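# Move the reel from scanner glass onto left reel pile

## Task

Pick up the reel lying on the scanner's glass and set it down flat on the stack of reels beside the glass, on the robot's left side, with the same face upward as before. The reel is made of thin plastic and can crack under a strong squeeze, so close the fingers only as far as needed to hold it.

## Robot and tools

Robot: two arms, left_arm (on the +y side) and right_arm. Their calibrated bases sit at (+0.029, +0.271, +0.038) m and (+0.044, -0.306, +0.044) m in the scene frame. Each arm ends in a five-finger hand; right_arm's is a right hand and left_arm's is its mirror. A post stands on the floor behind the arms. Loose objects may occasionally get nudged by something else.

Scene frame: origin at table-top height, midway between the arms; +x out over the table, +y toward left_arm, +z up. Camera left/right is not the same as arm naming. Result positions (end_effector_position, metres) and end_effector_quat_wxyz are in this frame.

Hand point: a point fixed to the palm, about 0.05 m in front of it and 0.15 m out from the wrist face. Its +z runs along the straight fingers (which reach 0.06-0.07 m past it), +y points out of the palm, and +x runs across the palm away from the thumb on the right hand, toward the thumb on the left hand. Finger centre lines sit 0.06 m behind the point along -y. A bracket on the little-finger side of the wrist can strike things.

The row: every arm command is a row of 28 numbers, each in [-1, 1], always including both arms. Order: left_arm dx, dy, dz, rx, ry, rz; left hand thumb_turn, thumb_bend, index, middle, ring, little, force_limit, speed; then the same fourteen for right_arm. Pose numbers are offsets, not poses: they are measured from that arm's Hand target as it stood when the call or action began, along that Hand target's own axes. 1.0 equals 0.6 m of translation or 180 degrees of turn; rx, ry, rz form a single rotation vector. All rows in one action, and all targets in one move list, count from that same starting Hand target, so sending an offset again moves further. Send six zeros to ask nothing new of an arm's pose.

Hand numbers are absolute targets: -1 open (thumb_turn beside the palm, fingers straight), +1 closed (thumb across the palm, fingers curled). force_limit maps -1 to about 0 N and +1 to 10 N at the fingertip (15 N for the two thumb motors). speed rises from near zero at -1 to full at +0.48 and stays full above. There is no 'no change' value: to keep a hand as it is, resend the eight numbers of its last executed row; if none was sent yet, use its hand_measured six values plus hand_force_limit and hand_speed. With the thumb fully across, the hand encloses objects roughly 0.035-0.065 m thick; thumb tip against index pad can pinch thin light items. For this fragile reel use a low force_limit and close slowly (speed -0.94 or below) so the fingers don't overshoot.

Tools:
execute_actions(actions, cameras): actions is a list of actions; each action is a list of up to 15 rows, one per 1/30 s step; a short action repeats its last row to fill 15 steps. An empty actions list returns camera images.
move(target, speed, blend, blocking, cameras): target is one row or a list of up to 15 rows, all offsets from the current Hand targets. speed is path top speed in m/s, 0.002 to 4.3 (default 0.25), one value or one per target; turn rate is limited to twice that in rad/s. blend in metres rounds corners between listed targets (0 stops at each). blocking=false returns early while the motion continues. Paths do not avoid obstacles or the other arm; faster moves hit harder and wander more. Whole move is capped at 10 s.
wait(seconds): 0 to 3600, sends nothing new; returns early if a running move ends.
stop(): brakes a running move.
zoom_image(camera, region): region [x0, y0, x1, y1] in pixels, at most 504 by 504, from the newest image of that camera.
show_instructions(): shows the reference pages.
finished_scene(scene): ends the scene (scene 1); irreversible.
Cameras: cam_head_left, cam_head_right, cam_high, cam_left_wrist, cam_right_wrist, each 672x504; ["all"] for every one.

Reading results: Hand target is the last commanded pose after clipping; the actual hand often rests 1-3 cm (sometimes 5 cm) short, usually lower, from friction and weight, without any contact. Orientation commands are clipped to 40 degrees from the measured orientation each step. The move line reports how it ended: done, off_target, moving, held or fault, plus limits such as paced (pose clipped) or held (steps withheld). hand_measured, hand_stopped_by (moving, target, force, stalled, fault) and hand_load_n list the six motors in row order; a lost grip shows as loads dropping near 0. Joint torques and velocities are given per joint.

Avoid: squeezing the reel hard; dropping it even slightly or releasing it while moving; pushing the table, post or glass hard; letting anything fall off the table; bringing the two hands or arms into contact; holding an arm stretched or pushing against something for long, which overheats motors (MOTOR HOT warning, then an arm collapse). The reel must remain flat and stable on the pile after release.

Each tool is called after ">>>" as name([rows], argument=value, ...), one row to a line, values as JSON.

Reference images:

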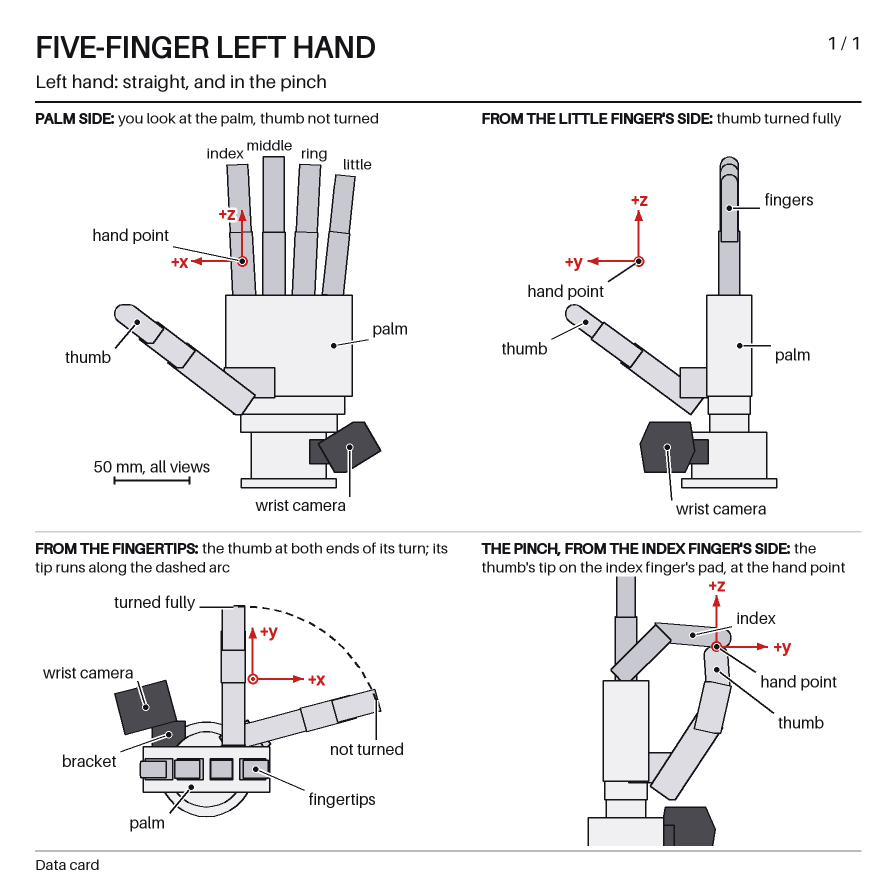

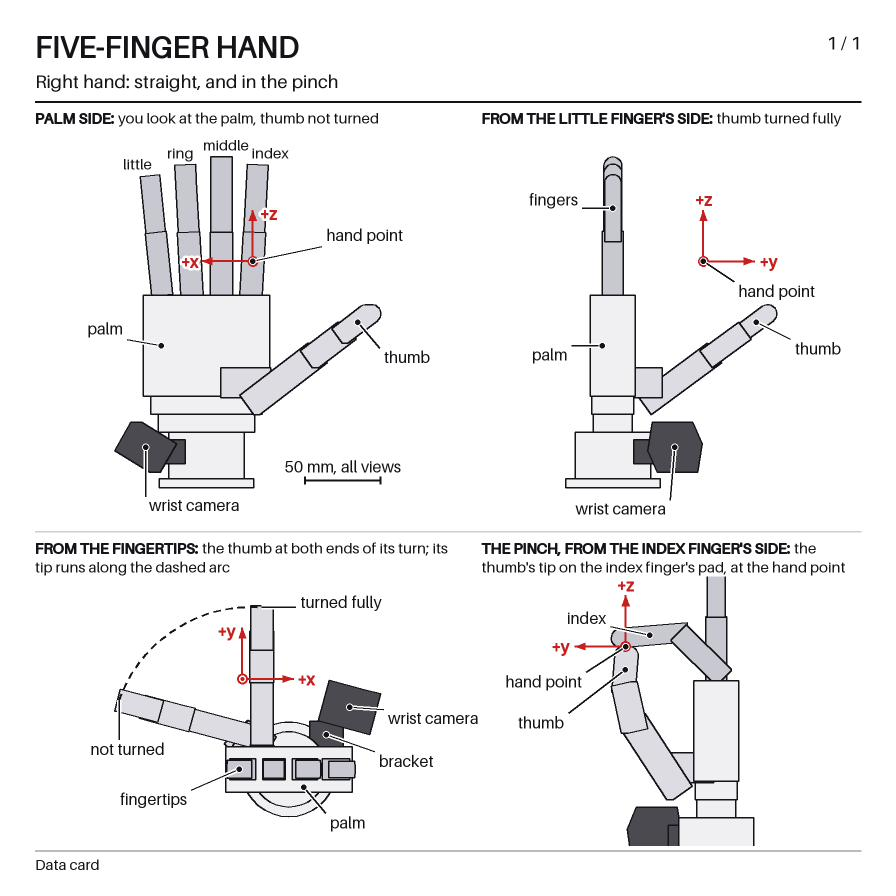

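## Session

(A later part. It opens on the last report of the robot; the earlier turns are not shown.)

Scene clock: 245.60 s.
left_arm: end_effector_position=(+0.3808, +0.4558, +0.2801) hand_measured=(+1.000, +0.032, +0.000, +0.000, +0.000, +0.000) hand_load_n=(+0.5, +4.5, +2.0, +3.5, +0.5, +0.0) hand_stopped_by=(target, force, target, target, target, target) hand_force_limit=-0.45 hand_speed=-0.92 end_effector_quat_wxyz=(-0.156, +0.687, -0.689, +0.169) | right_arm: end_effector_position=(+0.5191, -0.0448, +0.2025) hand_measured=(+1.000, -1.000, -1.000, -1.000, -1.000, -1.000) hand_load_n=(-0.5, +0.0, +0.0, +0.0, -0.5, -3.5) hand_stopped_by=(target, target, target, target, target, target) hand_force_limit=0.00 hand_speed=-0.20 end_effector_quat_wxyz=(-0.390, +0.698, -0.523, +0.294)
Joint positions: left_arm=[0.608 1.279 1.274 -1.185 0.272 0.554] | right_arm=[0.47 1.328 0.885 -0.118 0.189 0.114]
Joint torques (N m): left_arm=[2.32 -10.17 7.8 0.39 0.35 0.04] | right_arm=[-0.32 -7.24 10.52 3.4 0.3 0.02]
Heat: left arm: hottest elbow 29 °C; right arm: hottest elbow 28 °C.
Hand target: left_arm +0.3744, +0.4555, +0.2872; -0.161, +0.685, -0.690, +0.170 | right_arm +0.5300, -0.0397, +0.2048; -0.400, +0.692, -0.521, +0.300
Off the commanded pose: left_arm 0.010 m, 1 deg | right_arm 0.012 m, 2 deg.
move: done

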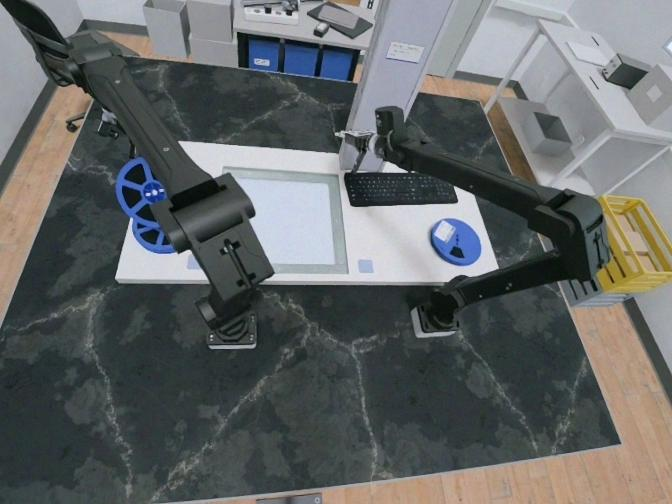

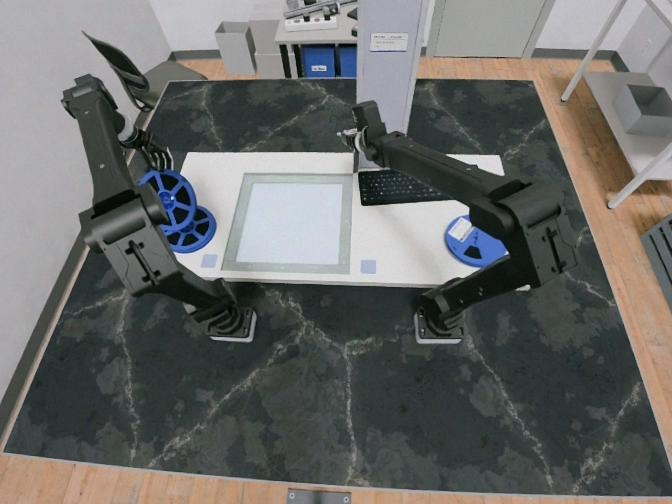

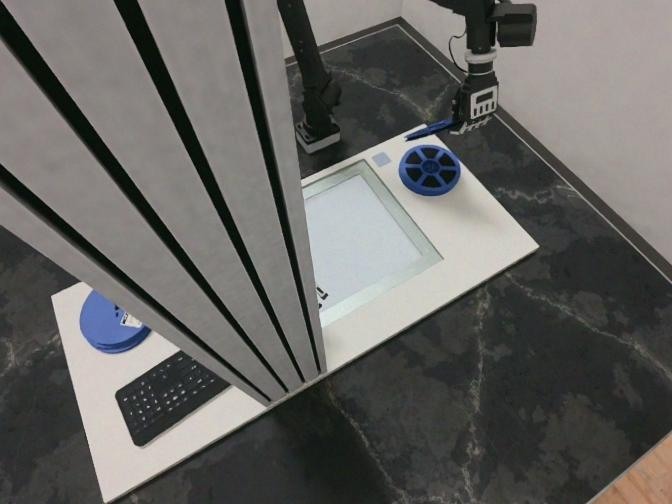

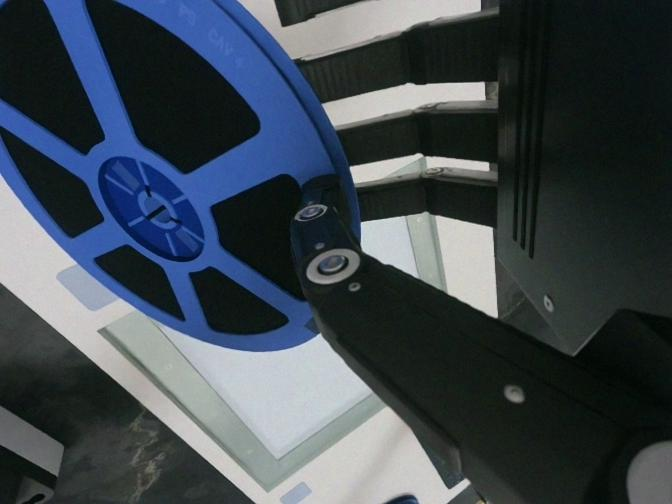

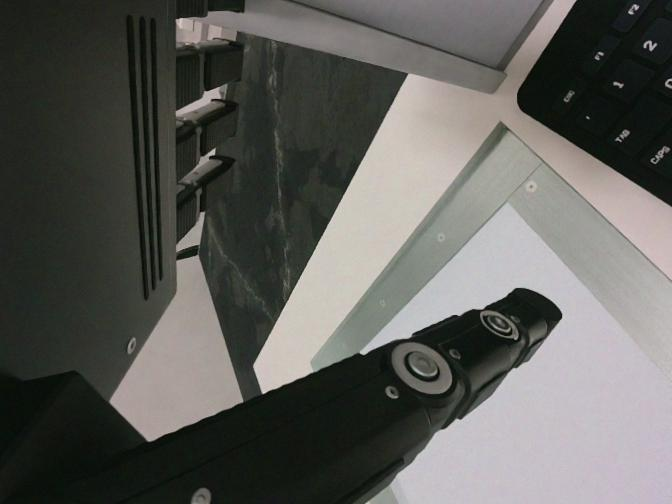

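>>> wait(seconds=0.1, cameras=["cam_head_left","cam_head_right","cam_high","cam_right_wrist"])

Scene clock: 246.37 s.
left_arm: end_effector_position=(+0.3808, +0.4559, +0.2801) hand_measured=(+1.000, +0.032, +0.000, +0.000, +0.000, +0.000) hand_load_n=(+0.5, +5.0, +2.0, +3.5, +0.5, +0.0) hand_stopped_by=(target, force, target, target, target, target) hand_force_limit=-0.45 hand_speed=-0.92 end_effector_quat_wxyz=(-0.156, +0.687, -0.689, +0.169) | right_arm: end_effector_position=(+0.5191, -0.0448, +0.2025) hand_measured=(+1.000, -1.000, -1.000, -1.000, -1.000, -1.000) hand_load_n=(+0.0, +0.0, +0.0, +0.0, +0.0, -3.5) hand_stopped_by=(target, target, target, target, target, target) hand_force_limit=0.00 hand_speed=-0.20 end_effector_quat_wxyz=(-0.390, +0.698, -0.523, +0.294)
Joint positions: left_arm=[0.608 1.279 1.274 -1.185 0.272 0.555] | right_arm=[0.47 1.328 0.885 -0.118 0.189 0.114]
Joint torques (N m): left_arm=[2.26 -10.23 7.79 0.38 0.35 0.05] | right_arm=[-0.32 -7.24 10.54 3.41 0.3 0.02]
Heat: left arm: hottest elbow 29 °C; right arm: hottest elbow 28 °C.
Hand target: left_arm +0.3744, +0.4555, +0.2872; -0.161, +0.685, -0.690, +0.170 | right_arm +0.5300, -0.0397, +0.2048; -0.400, +0.692, -0.521, +0.300
Off the commanded pose: left_arm 0.010 m, 1 deg | right_arm 0.012 m, 2 deg.
wait: 0.10 s; at rest from the start

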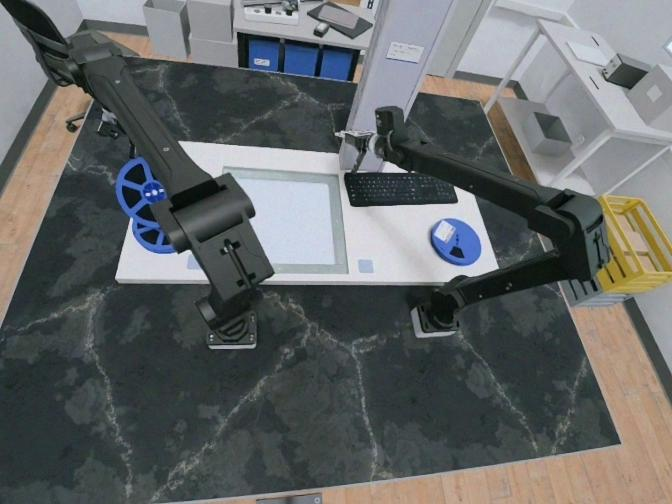

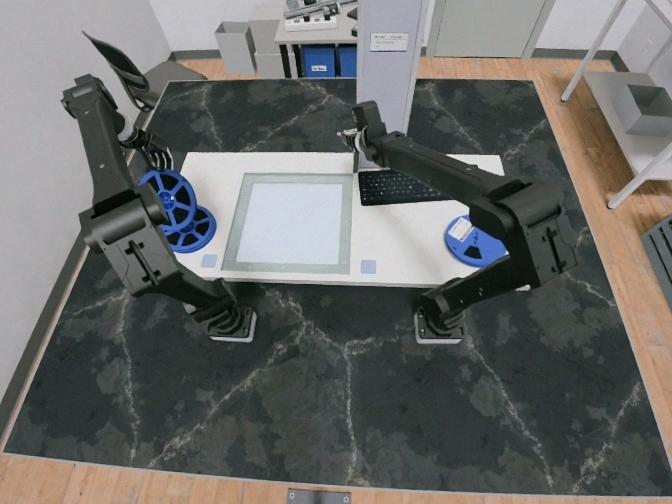

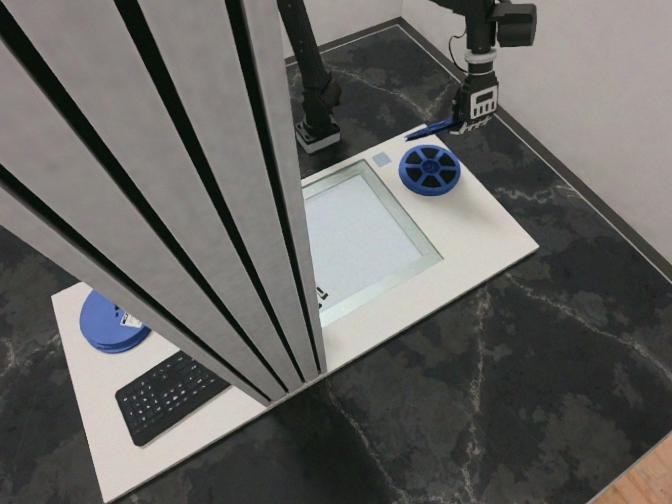

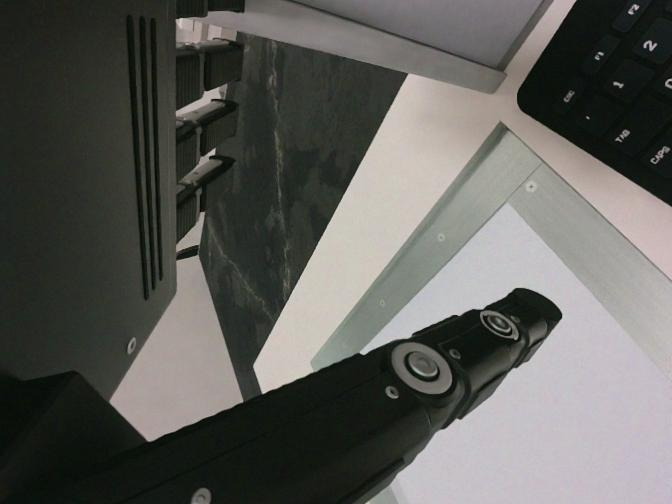

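>>> move(target=[0.0208, 0.0676, 0.0628, -0.0167, 0, 0, 1, 0.25, 0, 0, 0, 0, -0.45, -0.92, 0,0,0,0,0,0, 1,-1,-1,-1,-1,-1,0,-0.2], speed=0.06, cameras=["cam_head_left","cam_head_right","cam_high"])

>>> zoom_image(camera="cam_head_right", region=[80, 130, 260, 280])

>>> zoom_image(camera="cam_high", region=[340, 60, 540, 220])

>>> zoom_image(camera="cam_head_left", region=[90, 130, 270, 280])

Scene clock: 248.23 s.
left_arm: end_effector_position=(+0.3525, +0.4425, +0.2280) hand_measured=(+1.000, +0.032, +0.000, +0.000, +0.000, +0.000) hand_load_n=(+1.0, +5.0, +2.0, +4.0, +0.5, +0.0) hand_stopped_by=(target, force, target, target, target, target) hand_force_limit=-0.45 hand_speed=-0.92 end_effector_quat_wxyz=(-0.125, +0.697, -0.690, +0.150) | right_arm: end_effector_position=(+0.5191, -0.0448, +0.2025) hand_measured=(+1.000, -1.000, -1.000, -1.000, -1.000, -1.000) hand_load_n=(+0.0, +0.0, +0.0, +0.0, +0.0, -3.0) hand_stopped_by=(target, target, target, target, target, target) hand_force_limit=0.00 hand_speed=-0.20 end_effector_quat_wxyz=(-0.390, +0.698, -0.523, +0.294)
Joint positions: left_arm=[0.608 1.256 1.124 -1.129 0.245 0.555] | right_arm=[0.47 1.328 0.885 -0.118 0.189 0.114]
Joint torques (N m): left_arm=[0.97 -9.58 7.69 1.18 0.09 0.02] | right_arm=[-0.32 -7.3 10.52 3.41 0.3 0.02]
Heat: left arm: hottest elbow 29 °C; right arm: hottest elbow 28 °C.
Hand target: left_arm +0.3554, +0.4428, +0.2353; -0.143, +0.689, -0.694, +0.151 | right_arm +0.5300, -0.0397, +0.2048; -0.400, +0.692, -0.521, +0.300
Off the commanded pose: left_arm 0.008 m, 2 deg | right_arm 0.012 m, 2 deg.
move: done

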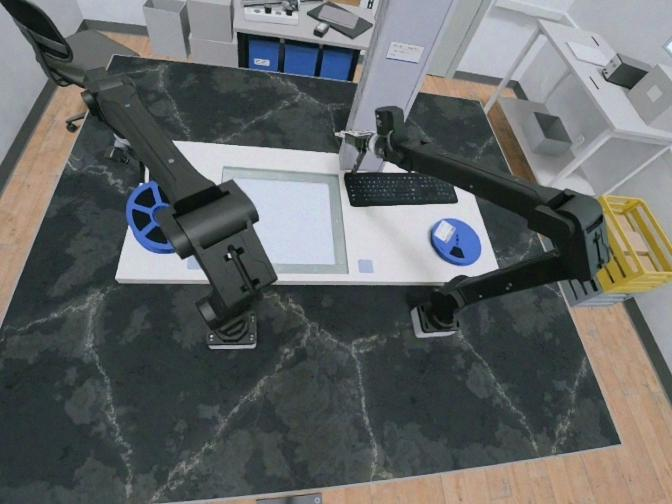

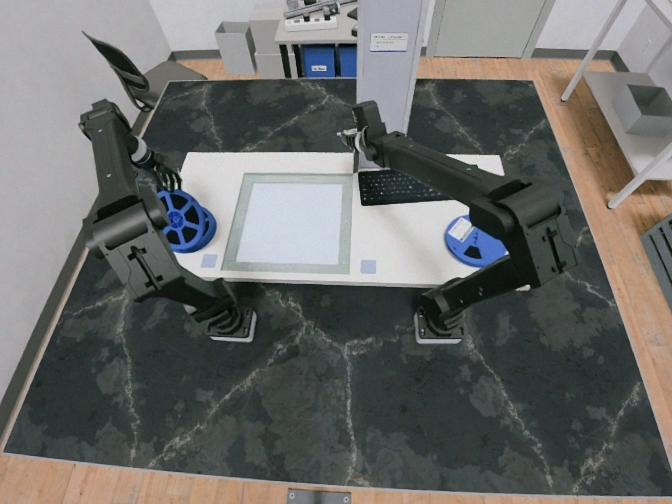

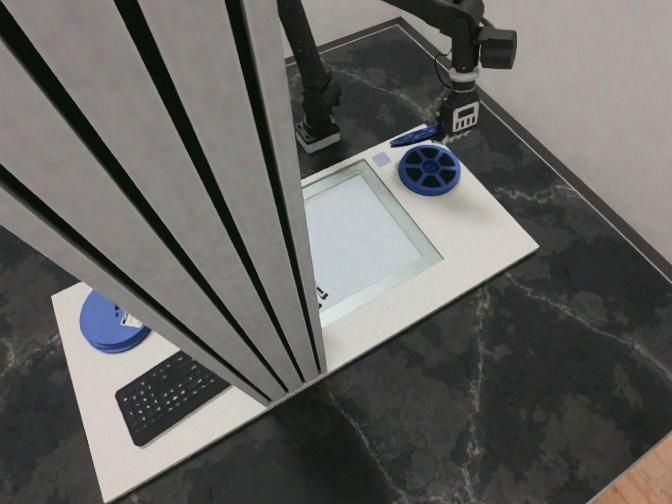

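Scaled by 2.800 from the camera's image (finer frame: 960x720).

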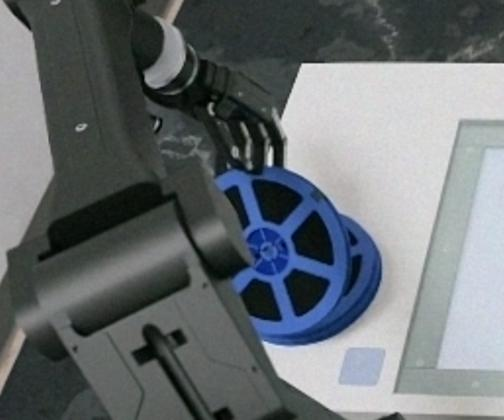

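Scaled by 2.520 from the camera's image (finer frame: 960x720).

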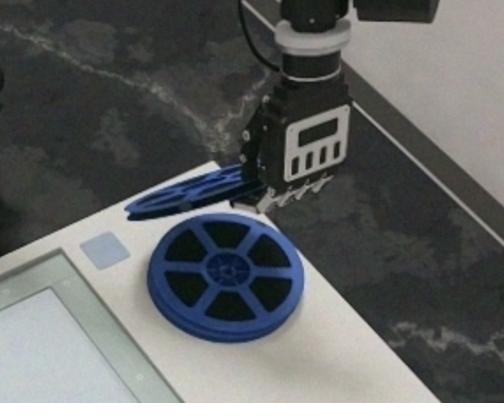

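Scaled by 2.800 from the camera's image (finer frame: 960x720).

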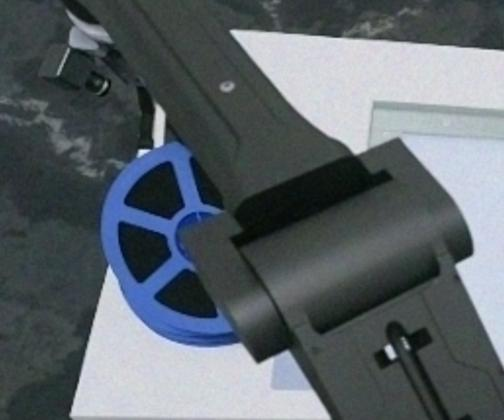

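>>> move(target=[-0.0042, 0, 0.042, 0, 0, 0, 1, 0.25, 0, 0, 0, 0, -0.45, -0.92, 0,0,0,0,0,0, 1,-1,-1,-1,-1,-1,0,-0.2], speed=0.05, cameras=["cam_head_left","cam_head_right","cam_high"])

>>> zoom_image(camera="cam_head_right", region=[130, 170, 240, 265])

>>> zoom_image(camera="cam_high", region=[370, 90, 500, 210])

>>> zoom_image(camera="cam_head_left", region=[110, 160, 220, 265])

Scene clock: 249.70 s.
left_arm: end_effector_position=(+0.3598, +0.4477, +0.2130) hand_measured=(+1.000, +0.032, +0.000, +0.000, +0.000, +0.000) hand_load_n=(+0.5, +5.0, +2.0, +3.5, +0.5, +0.0) hand_stopped_by=(target, force, target, target, target, target) hand_force_limit=-0.45 hand_speed=-0.92 end_effector_quat_wxyz=(-0.138, +0.694, -0.690, +0.150) | right_arm: end_effector_position=(+0.5191, -0.0448, +0.2025) hand_measured=(+1.000, -1.000, -1.000, -1.000, -1.000, -1.000) hand_load_n=(+0.0, +0.0, +0.0, +0.0, +0.0, -3.0) hand_stopped_by=(target, target, target, target, target, target) hand_force_limit=0.00 hand_speed=-0.20 end_effector_quat_wxyz=(-0.390, +0.698, -0.523, +0.294)
Joint positions: left_arm=[0.606 1.267 1.093 -1.061 0.242 0.555] | right_arm=[0.47 1.328 0.885 -0.118 0.189 0.114]
Joint torques (N m): left_arm=[0.21 -7.88 7.62 1.31 0.09 -0.1] | right_arm=[-0.32 -7.3 10.52 3.41 0.3 0.02]
Heat: left arm: hottest elbow 29 °C; right arm: hottest elbow 28 °C.
Hand target: left_arm +0.3657, +0.4450, +0.2123; -0.143, +0.689, -0.694, +0.151 | right_arm +0.5300, -0.0397, +0.2048; -0.400, +0.692, -0.521, +0.300
Off the commanded pose: left_arm 0.007 m, 1 deg | right_arm 0.012 m, 2 deg.
move: done

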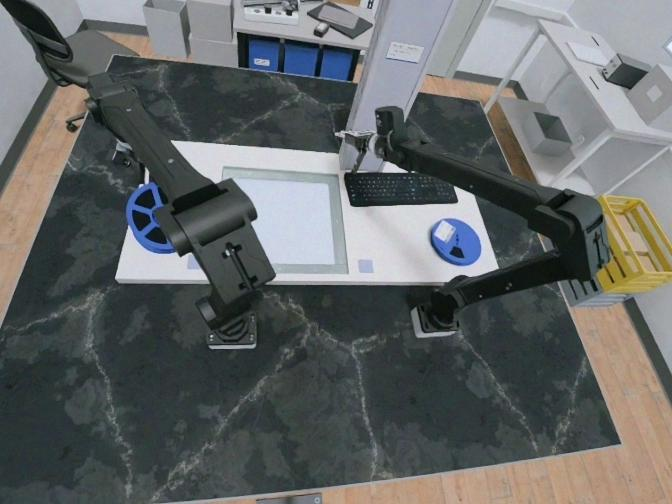

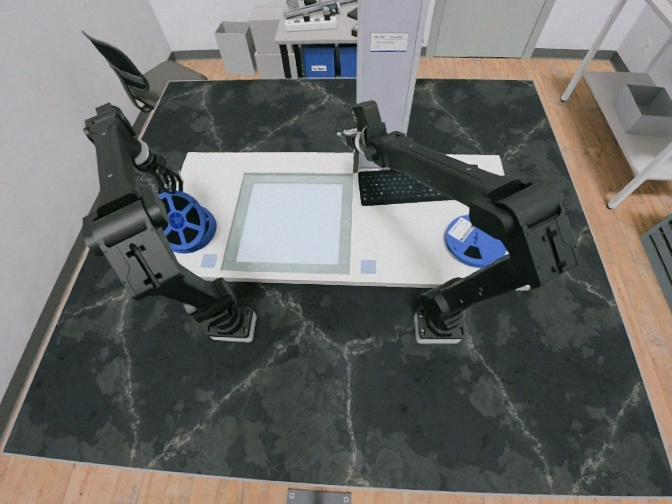

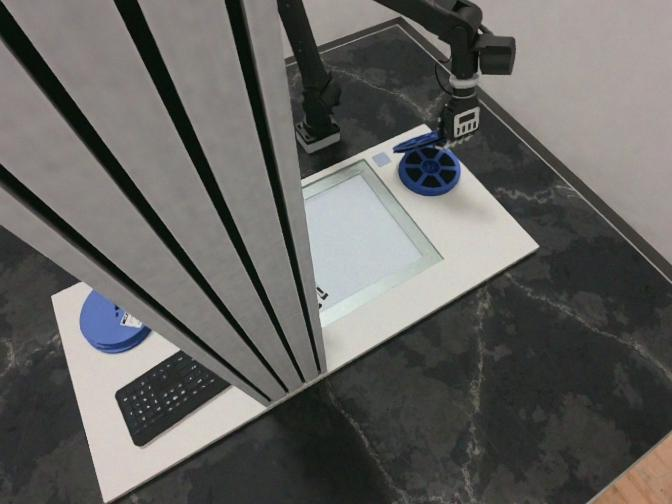

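Scaled by 4.582 from the camera's image (finer frame: 960x720).

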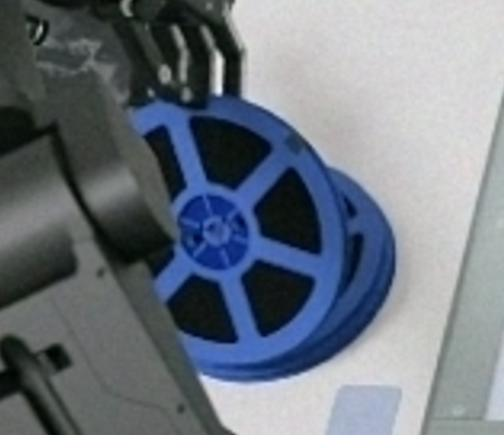

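Scaled by 3.877 from the camera's image (finer frame: 960x720).

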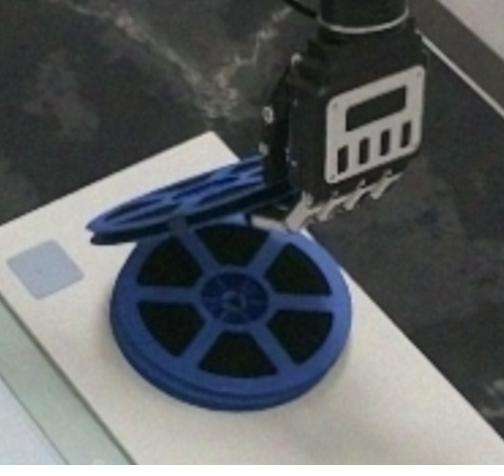

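Scaled by 4.582 from the camera's image (finer frame: 960x720).

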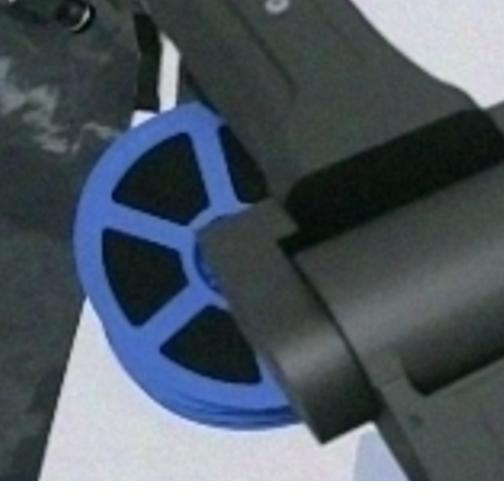

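>>> move(target=[0.005, -0.0194, 0.1077, -0.1222, 0, 0, 1, 0.25, 0, 0, 0, 0, -0.45, -0.92, 0,0,0,0,0,0, 1,-1,-1,-1,-1,-1,0,-0.2], speed=0.04, cameras=["cam_head_left","cam_head_right","cam_high"])

>>> zoom_image(camera="cam_head_right", region=[130, 170, 240, 265])

>>> zoom_image(camera="cam_high", region=[370, 90, 500, 210])

>>> zoom_image(camera="cam_head_left", region=[110, 160, 220, 265])

Scene clock: 256.50 s.
left_arm: end_effector_position=(+0.3845, +0.4390, +0.1422) hand_measured=(+1.000, +0.032, +0.000, +0.000, +0.000, +0.000) hand_load_n=(+0.5, +6.5, +2.5, +4.0, +0.5, +0.0) hand_stopped_by=(target, force, target, target, target, target) hand_force_limit=-0.45 hand_speed=-0.92 end_effector_quat_wxyz=(+0.007, +0.705, -0.709, +0.013) | right_arm: end_effector_position=(+0.5191, -0.0448, +0.2025) hand_measured=(+1.000, -1.000, -1.000, -1.000, -1.000, -1.000) hand_load_n=(+0.0, +0.0, +0.0, +0.0, +0.0, -3.5) hand_stopped_by=(target, target, target, target, target, target) hand_force_limit=0.00 hand_speed=-0.20 end_effector_quat_wxyz=(-0.390, +0.698, -0.523, +0.294)
Joint positions: left_arm=[0.463 1.611 1.252 -1.217 0.03 0.466] | right_arm=[0.47 1.328 0.885 -0.118 0.189 0.114]
Joint torques (N m): left_arm=[0.15 -12.28 10.89 -0.42 -0.11 -0.19] | right_arm=[-0.32 -7.24 10.52 3.41 0.3 0.02]
Heat: left arm: hottest elbow 29 °C; right arm: hottest elbow 28 °C.
Hand target: left_arm +0.4025, +0.4412, +0.1581; -0.009, +0.704, -0.710, +0.016 | right_arm +0.5300, -0.0397, +0.2048; -0.400, +0.692, -0.521, +0.300
Off the commanded pose: left_arm 0.024 m, 2 deg | right_arm 0.012 m, 2 deg.
move: off_target (left_arm)

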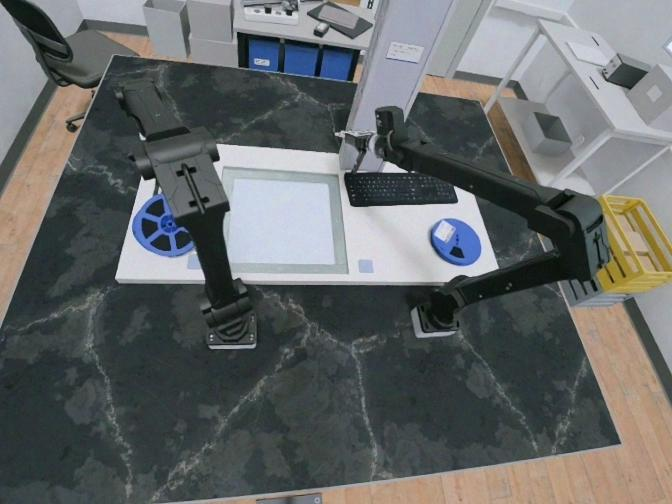

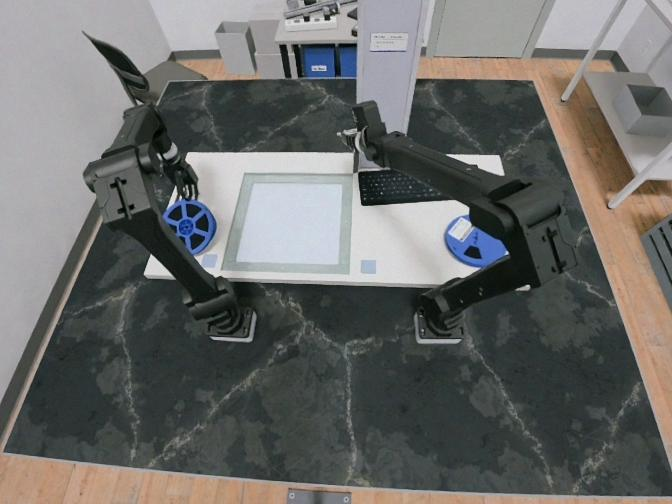

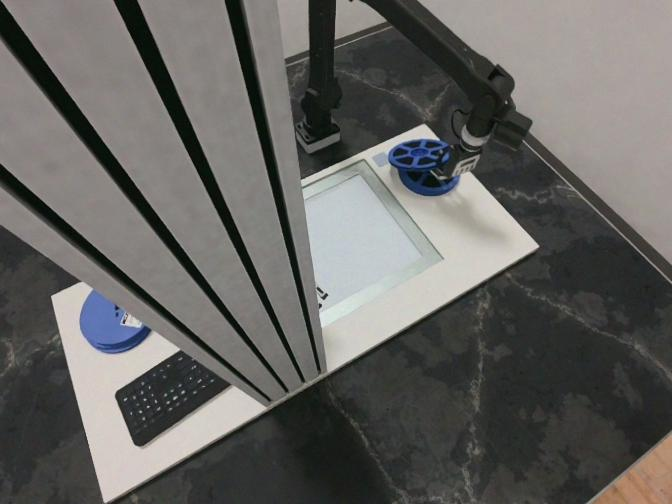

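Scaled by 4.582 from the camera's image (finer frame: 960x720).

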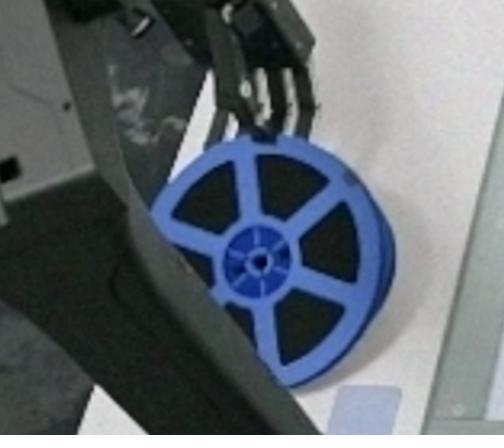

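Scaled by 3.877 from the camera's image (finer frame: 960x720).

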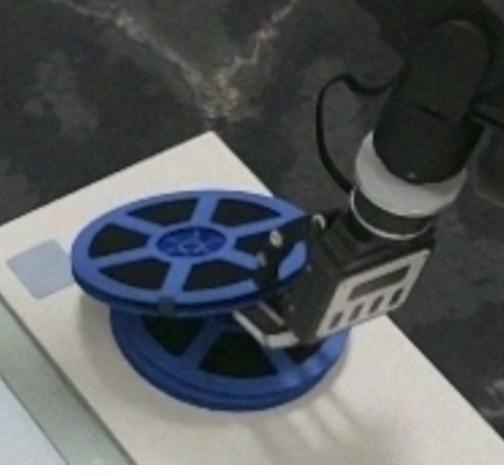

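Scaled by 4.582 from the camera's image (finer frame: 960x720).

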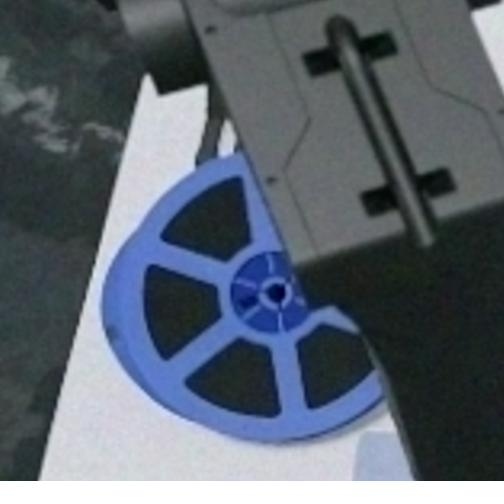

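>>> move(target=[-0.01, -0.0237, -0.0202, 0, 0, 0, 1, 0.25, 0, 0, 0, 0, -0.45, -0.92, 0,0,0,0,0,0, 1,-1,-1,-1,-1,-1,0,-0.2], speed=0.04, cameras=["cam_head_right"])

Scene clock: 257.77 s.
left_arm: end_effector_position=(+0.3991, +0.4459, +0.1555) hand_measured=(+1.000, +0.032, +0.000, +0.000, +0.000, +0.000) hand_load_n=(+0.5, +6.0, +2.5, +4.5, +0.5, +0.0) hand_stopped_by=(target, force, target, target, target, target) hand_force_limit=-0.45 hand_speed=-0.92 end_effector_quat_wxyz=(+0.006, +0.705, -0.709, +0.014) | right_arm: end_effector_position=(+0.5191, -0.0448, +0.2025) hand_measured=(+1.000, -1.000, -1.000, -1.000, -1.000, -1.000) hand_load_n=(+0.0, +0.0, +0.0, +0.0, +0.0, -3.0) hand_stopped_by=(target, target, target, target, target, target) hand_force_limit=0.00 hand_speed=-0.20 end_effector_quat_wxyz=(-0.390, +0.698, -0.523, +0.294)
Joint positions: left_arm=[0.463 1.638 1.322 -1.258 0.03 0.464] | right_arm=[0.47 1.328 0.885 -0.118 0.189 0.114]
Joint torques (N m): left_arm=[0.15 -12.45 10.89 -0.38 -0.11 -0.2] | right_arm=[-0.32 -7.24 10.52 3.41 0.3 0.02]
Heat: left arm: hottest elbow 29 °C; right arm: hottest elbow 28 °C.
Hand target: left_arm +0.4164, +0.4471, +0.1706; -0.009, +0.704, -0.710, +0.016 | right_arm +0.5300, -0.0397, +0.2048; -0.400, +0.692, -0.521, +0.300
Off the commanded pose: left_arm 0.023 m, 2 deg | right_arm 0.012 m, 2 deg.
move: off_target (left_arm)

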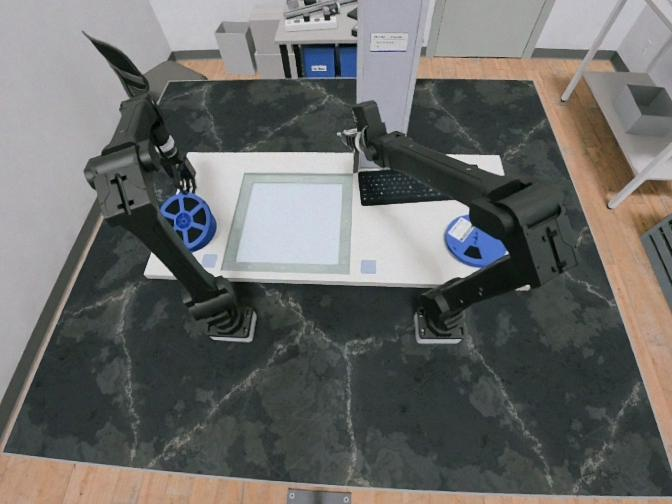

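>>> move(target=[0.0, -0.0151, 0.065, -0.075, 0, 0, 1, 0.25, 0, 0, 0, 0, -0.45, -0.92, 0,0,0,0,0,0, 1,-1,-1,-1,-1,-1,0,-0.2], speed=0.03, cameras=["cam_head_left","cam_head_right","cam_high"])

>>> zoom_image(camera="cam_head_right", region=[130, 170, 240, 265])

>>> zoom_image(camera="cam_high", region=[370, 90, 500, 210])

>>> zoom_image(camera="cam_head_left", region=[110, 160, 220, 265])

Scene clock: 262.27 s.
left_arm: end_effector_position=(+0.4109, +0.4466, +0.1190) hand_measured=(+1.000, +0.032, +0.000, +0.000, +0.000, +0.000) hand_load_n=(+0.5, +6.5, +2.5, +4.5, +0.5, +0.0) hand_stopped_by=(target, force, target, target, target, target) hand_force_limit=-0.45 hand_speed=-0.92 end_effector_quat_wxyz=(+0.087, +0.700, -0.705, -0.068) | right_arm: end_effector_position=(+0.5191, -0.0448, +0.2025) hand_measured=(+1.000, -1.000, -1.000, -1.000, -1.000, -1.000) hand_load_n=(+0.0, +0.0, +0.0, +0.0, +0.0, -3.5) hand_stopped_by=(target, target, target, target, target, target) hand_force_limit=0.00 hand_speed=-0.20 end_effector_quat_wxyz=(-0.390, +0.698, -0.523, +0.294)
Joint positions: left_arm=[0.417 1.848 1.451 -1.386 -0.064 0.413] | right_arm=[0.47 1.328 0.885 -0.118 0.189 0.114]
Joint torques (N m): left_arm=[0.09 -15.03 10.13 -0.95 -0.22 -0.21] | right_arm=[-0.32 -7.24 10.52 3.41 0.3 0.02]
Heat: left arm: hottest elbow 29 °C; right arm: hottest elbow 28 °C.
Hand target: left_arm +0.4268, +0.4466, +0.1320; +0.074, +0.700, -0.707, -0.067 | right_arm +0.5300, -0.0397, +0.2048; -0.400, +0.692, -0.521, +0.300
Off the commanded pose: left_arm 0.020 m, 2 deg | right_arm 0.012 m, 2 deg.
move: off_target (left_arm)

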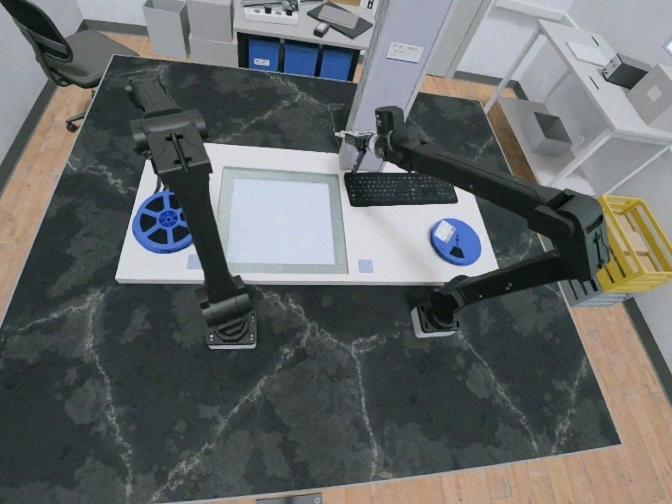

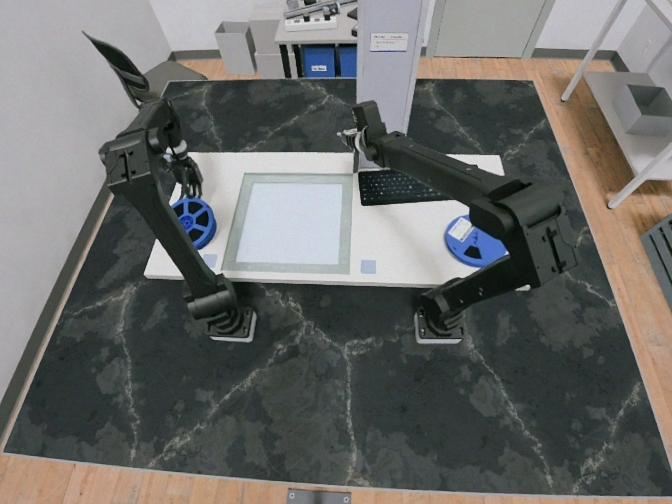

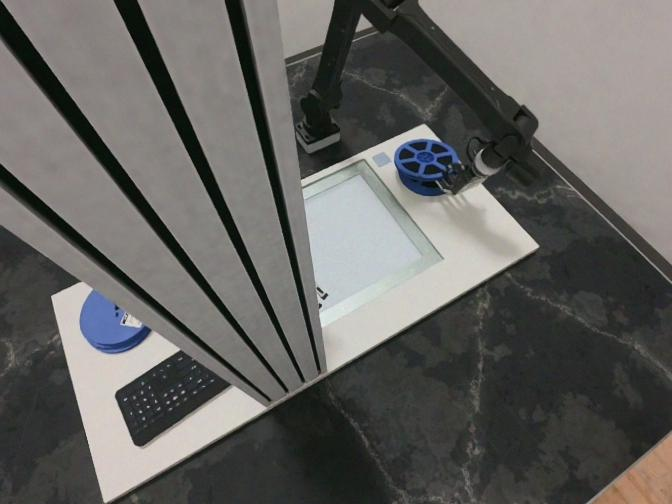

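Scaled by 4.582 from the camera's image (finer frame: 960x720).

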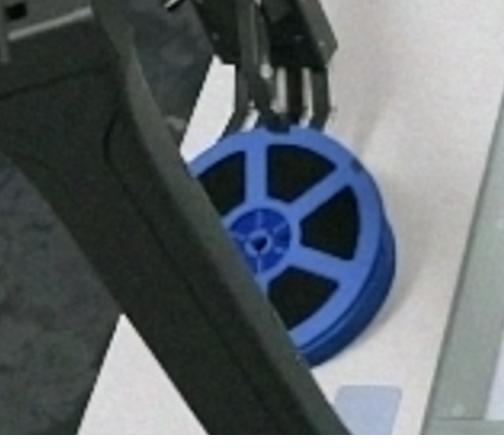

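Scaled by 3.877 from the camera's image (finer frame: 960x720).

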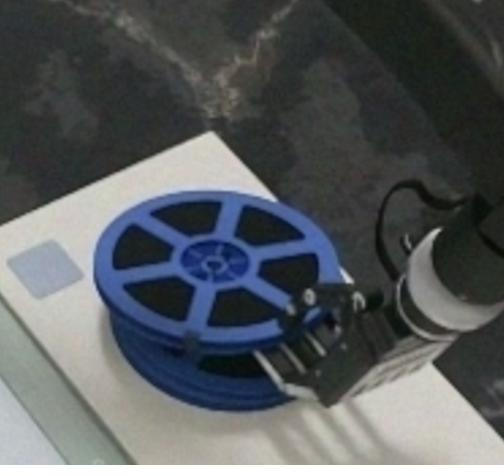

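Scaled by 4.582 from the camera's image (finer frame: 960x720).

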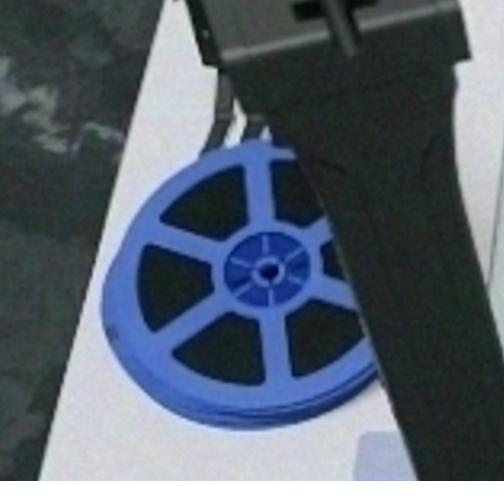

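>>> zoom_image(camera="cam_head_left", region=[125, 200, 205, 260])

>>> zoom_image(camera="cam_head_right", region=[165, 190, 225, 255])

>>> zoom_image(camera="cam_high", region=[390, 130, 470, 200])

Scaled by 6.300 from the camera's image (finer frame: 960x720).

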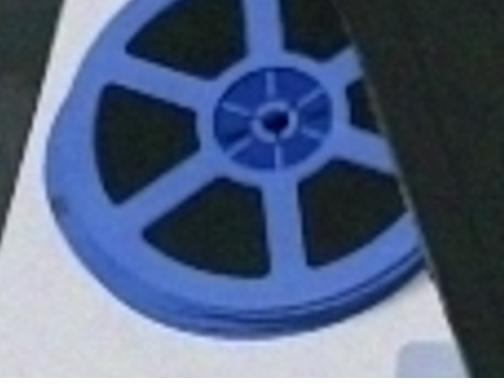

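Scaled by 7.754 from the camera's image (finer frame: 960x720).

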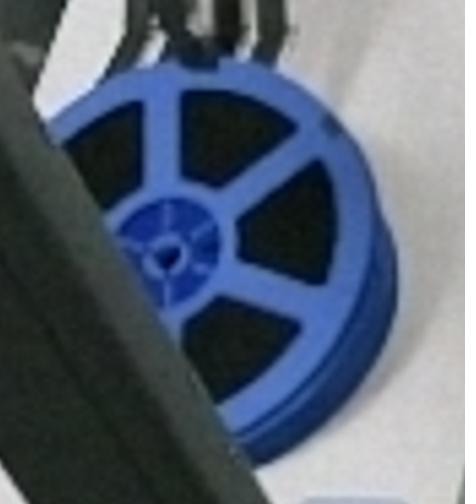

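Scaled by 6.300 from the camera's image (finer frame: 960x720).

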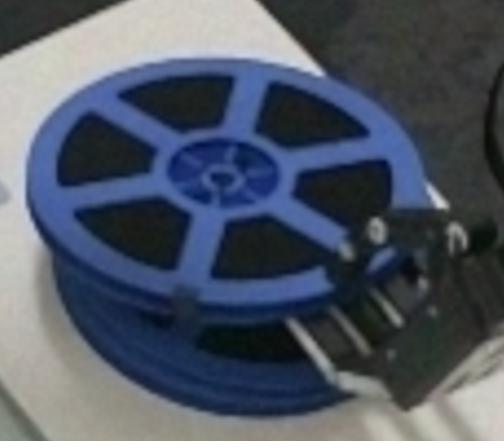

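>>> zoom_image(camera="cam_head_left", region=[125, 185, 165, 225])

>>> zoom_image(camera="cam_head_left", region=[125, 215, 175, 260])

Scaled by 12.600 from the camera's image (finer frame: 960x720).

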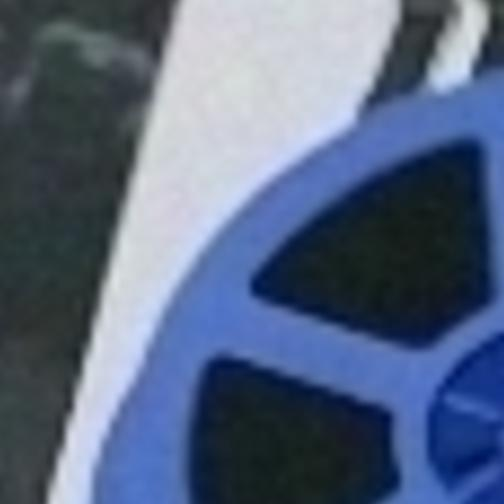

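Scaled by 10.080 from the camera's image (finer frame: 960x720).

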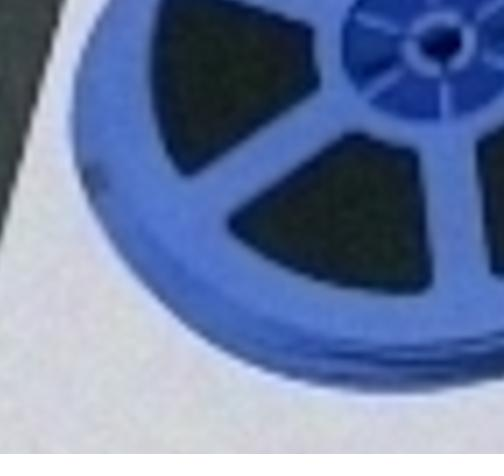

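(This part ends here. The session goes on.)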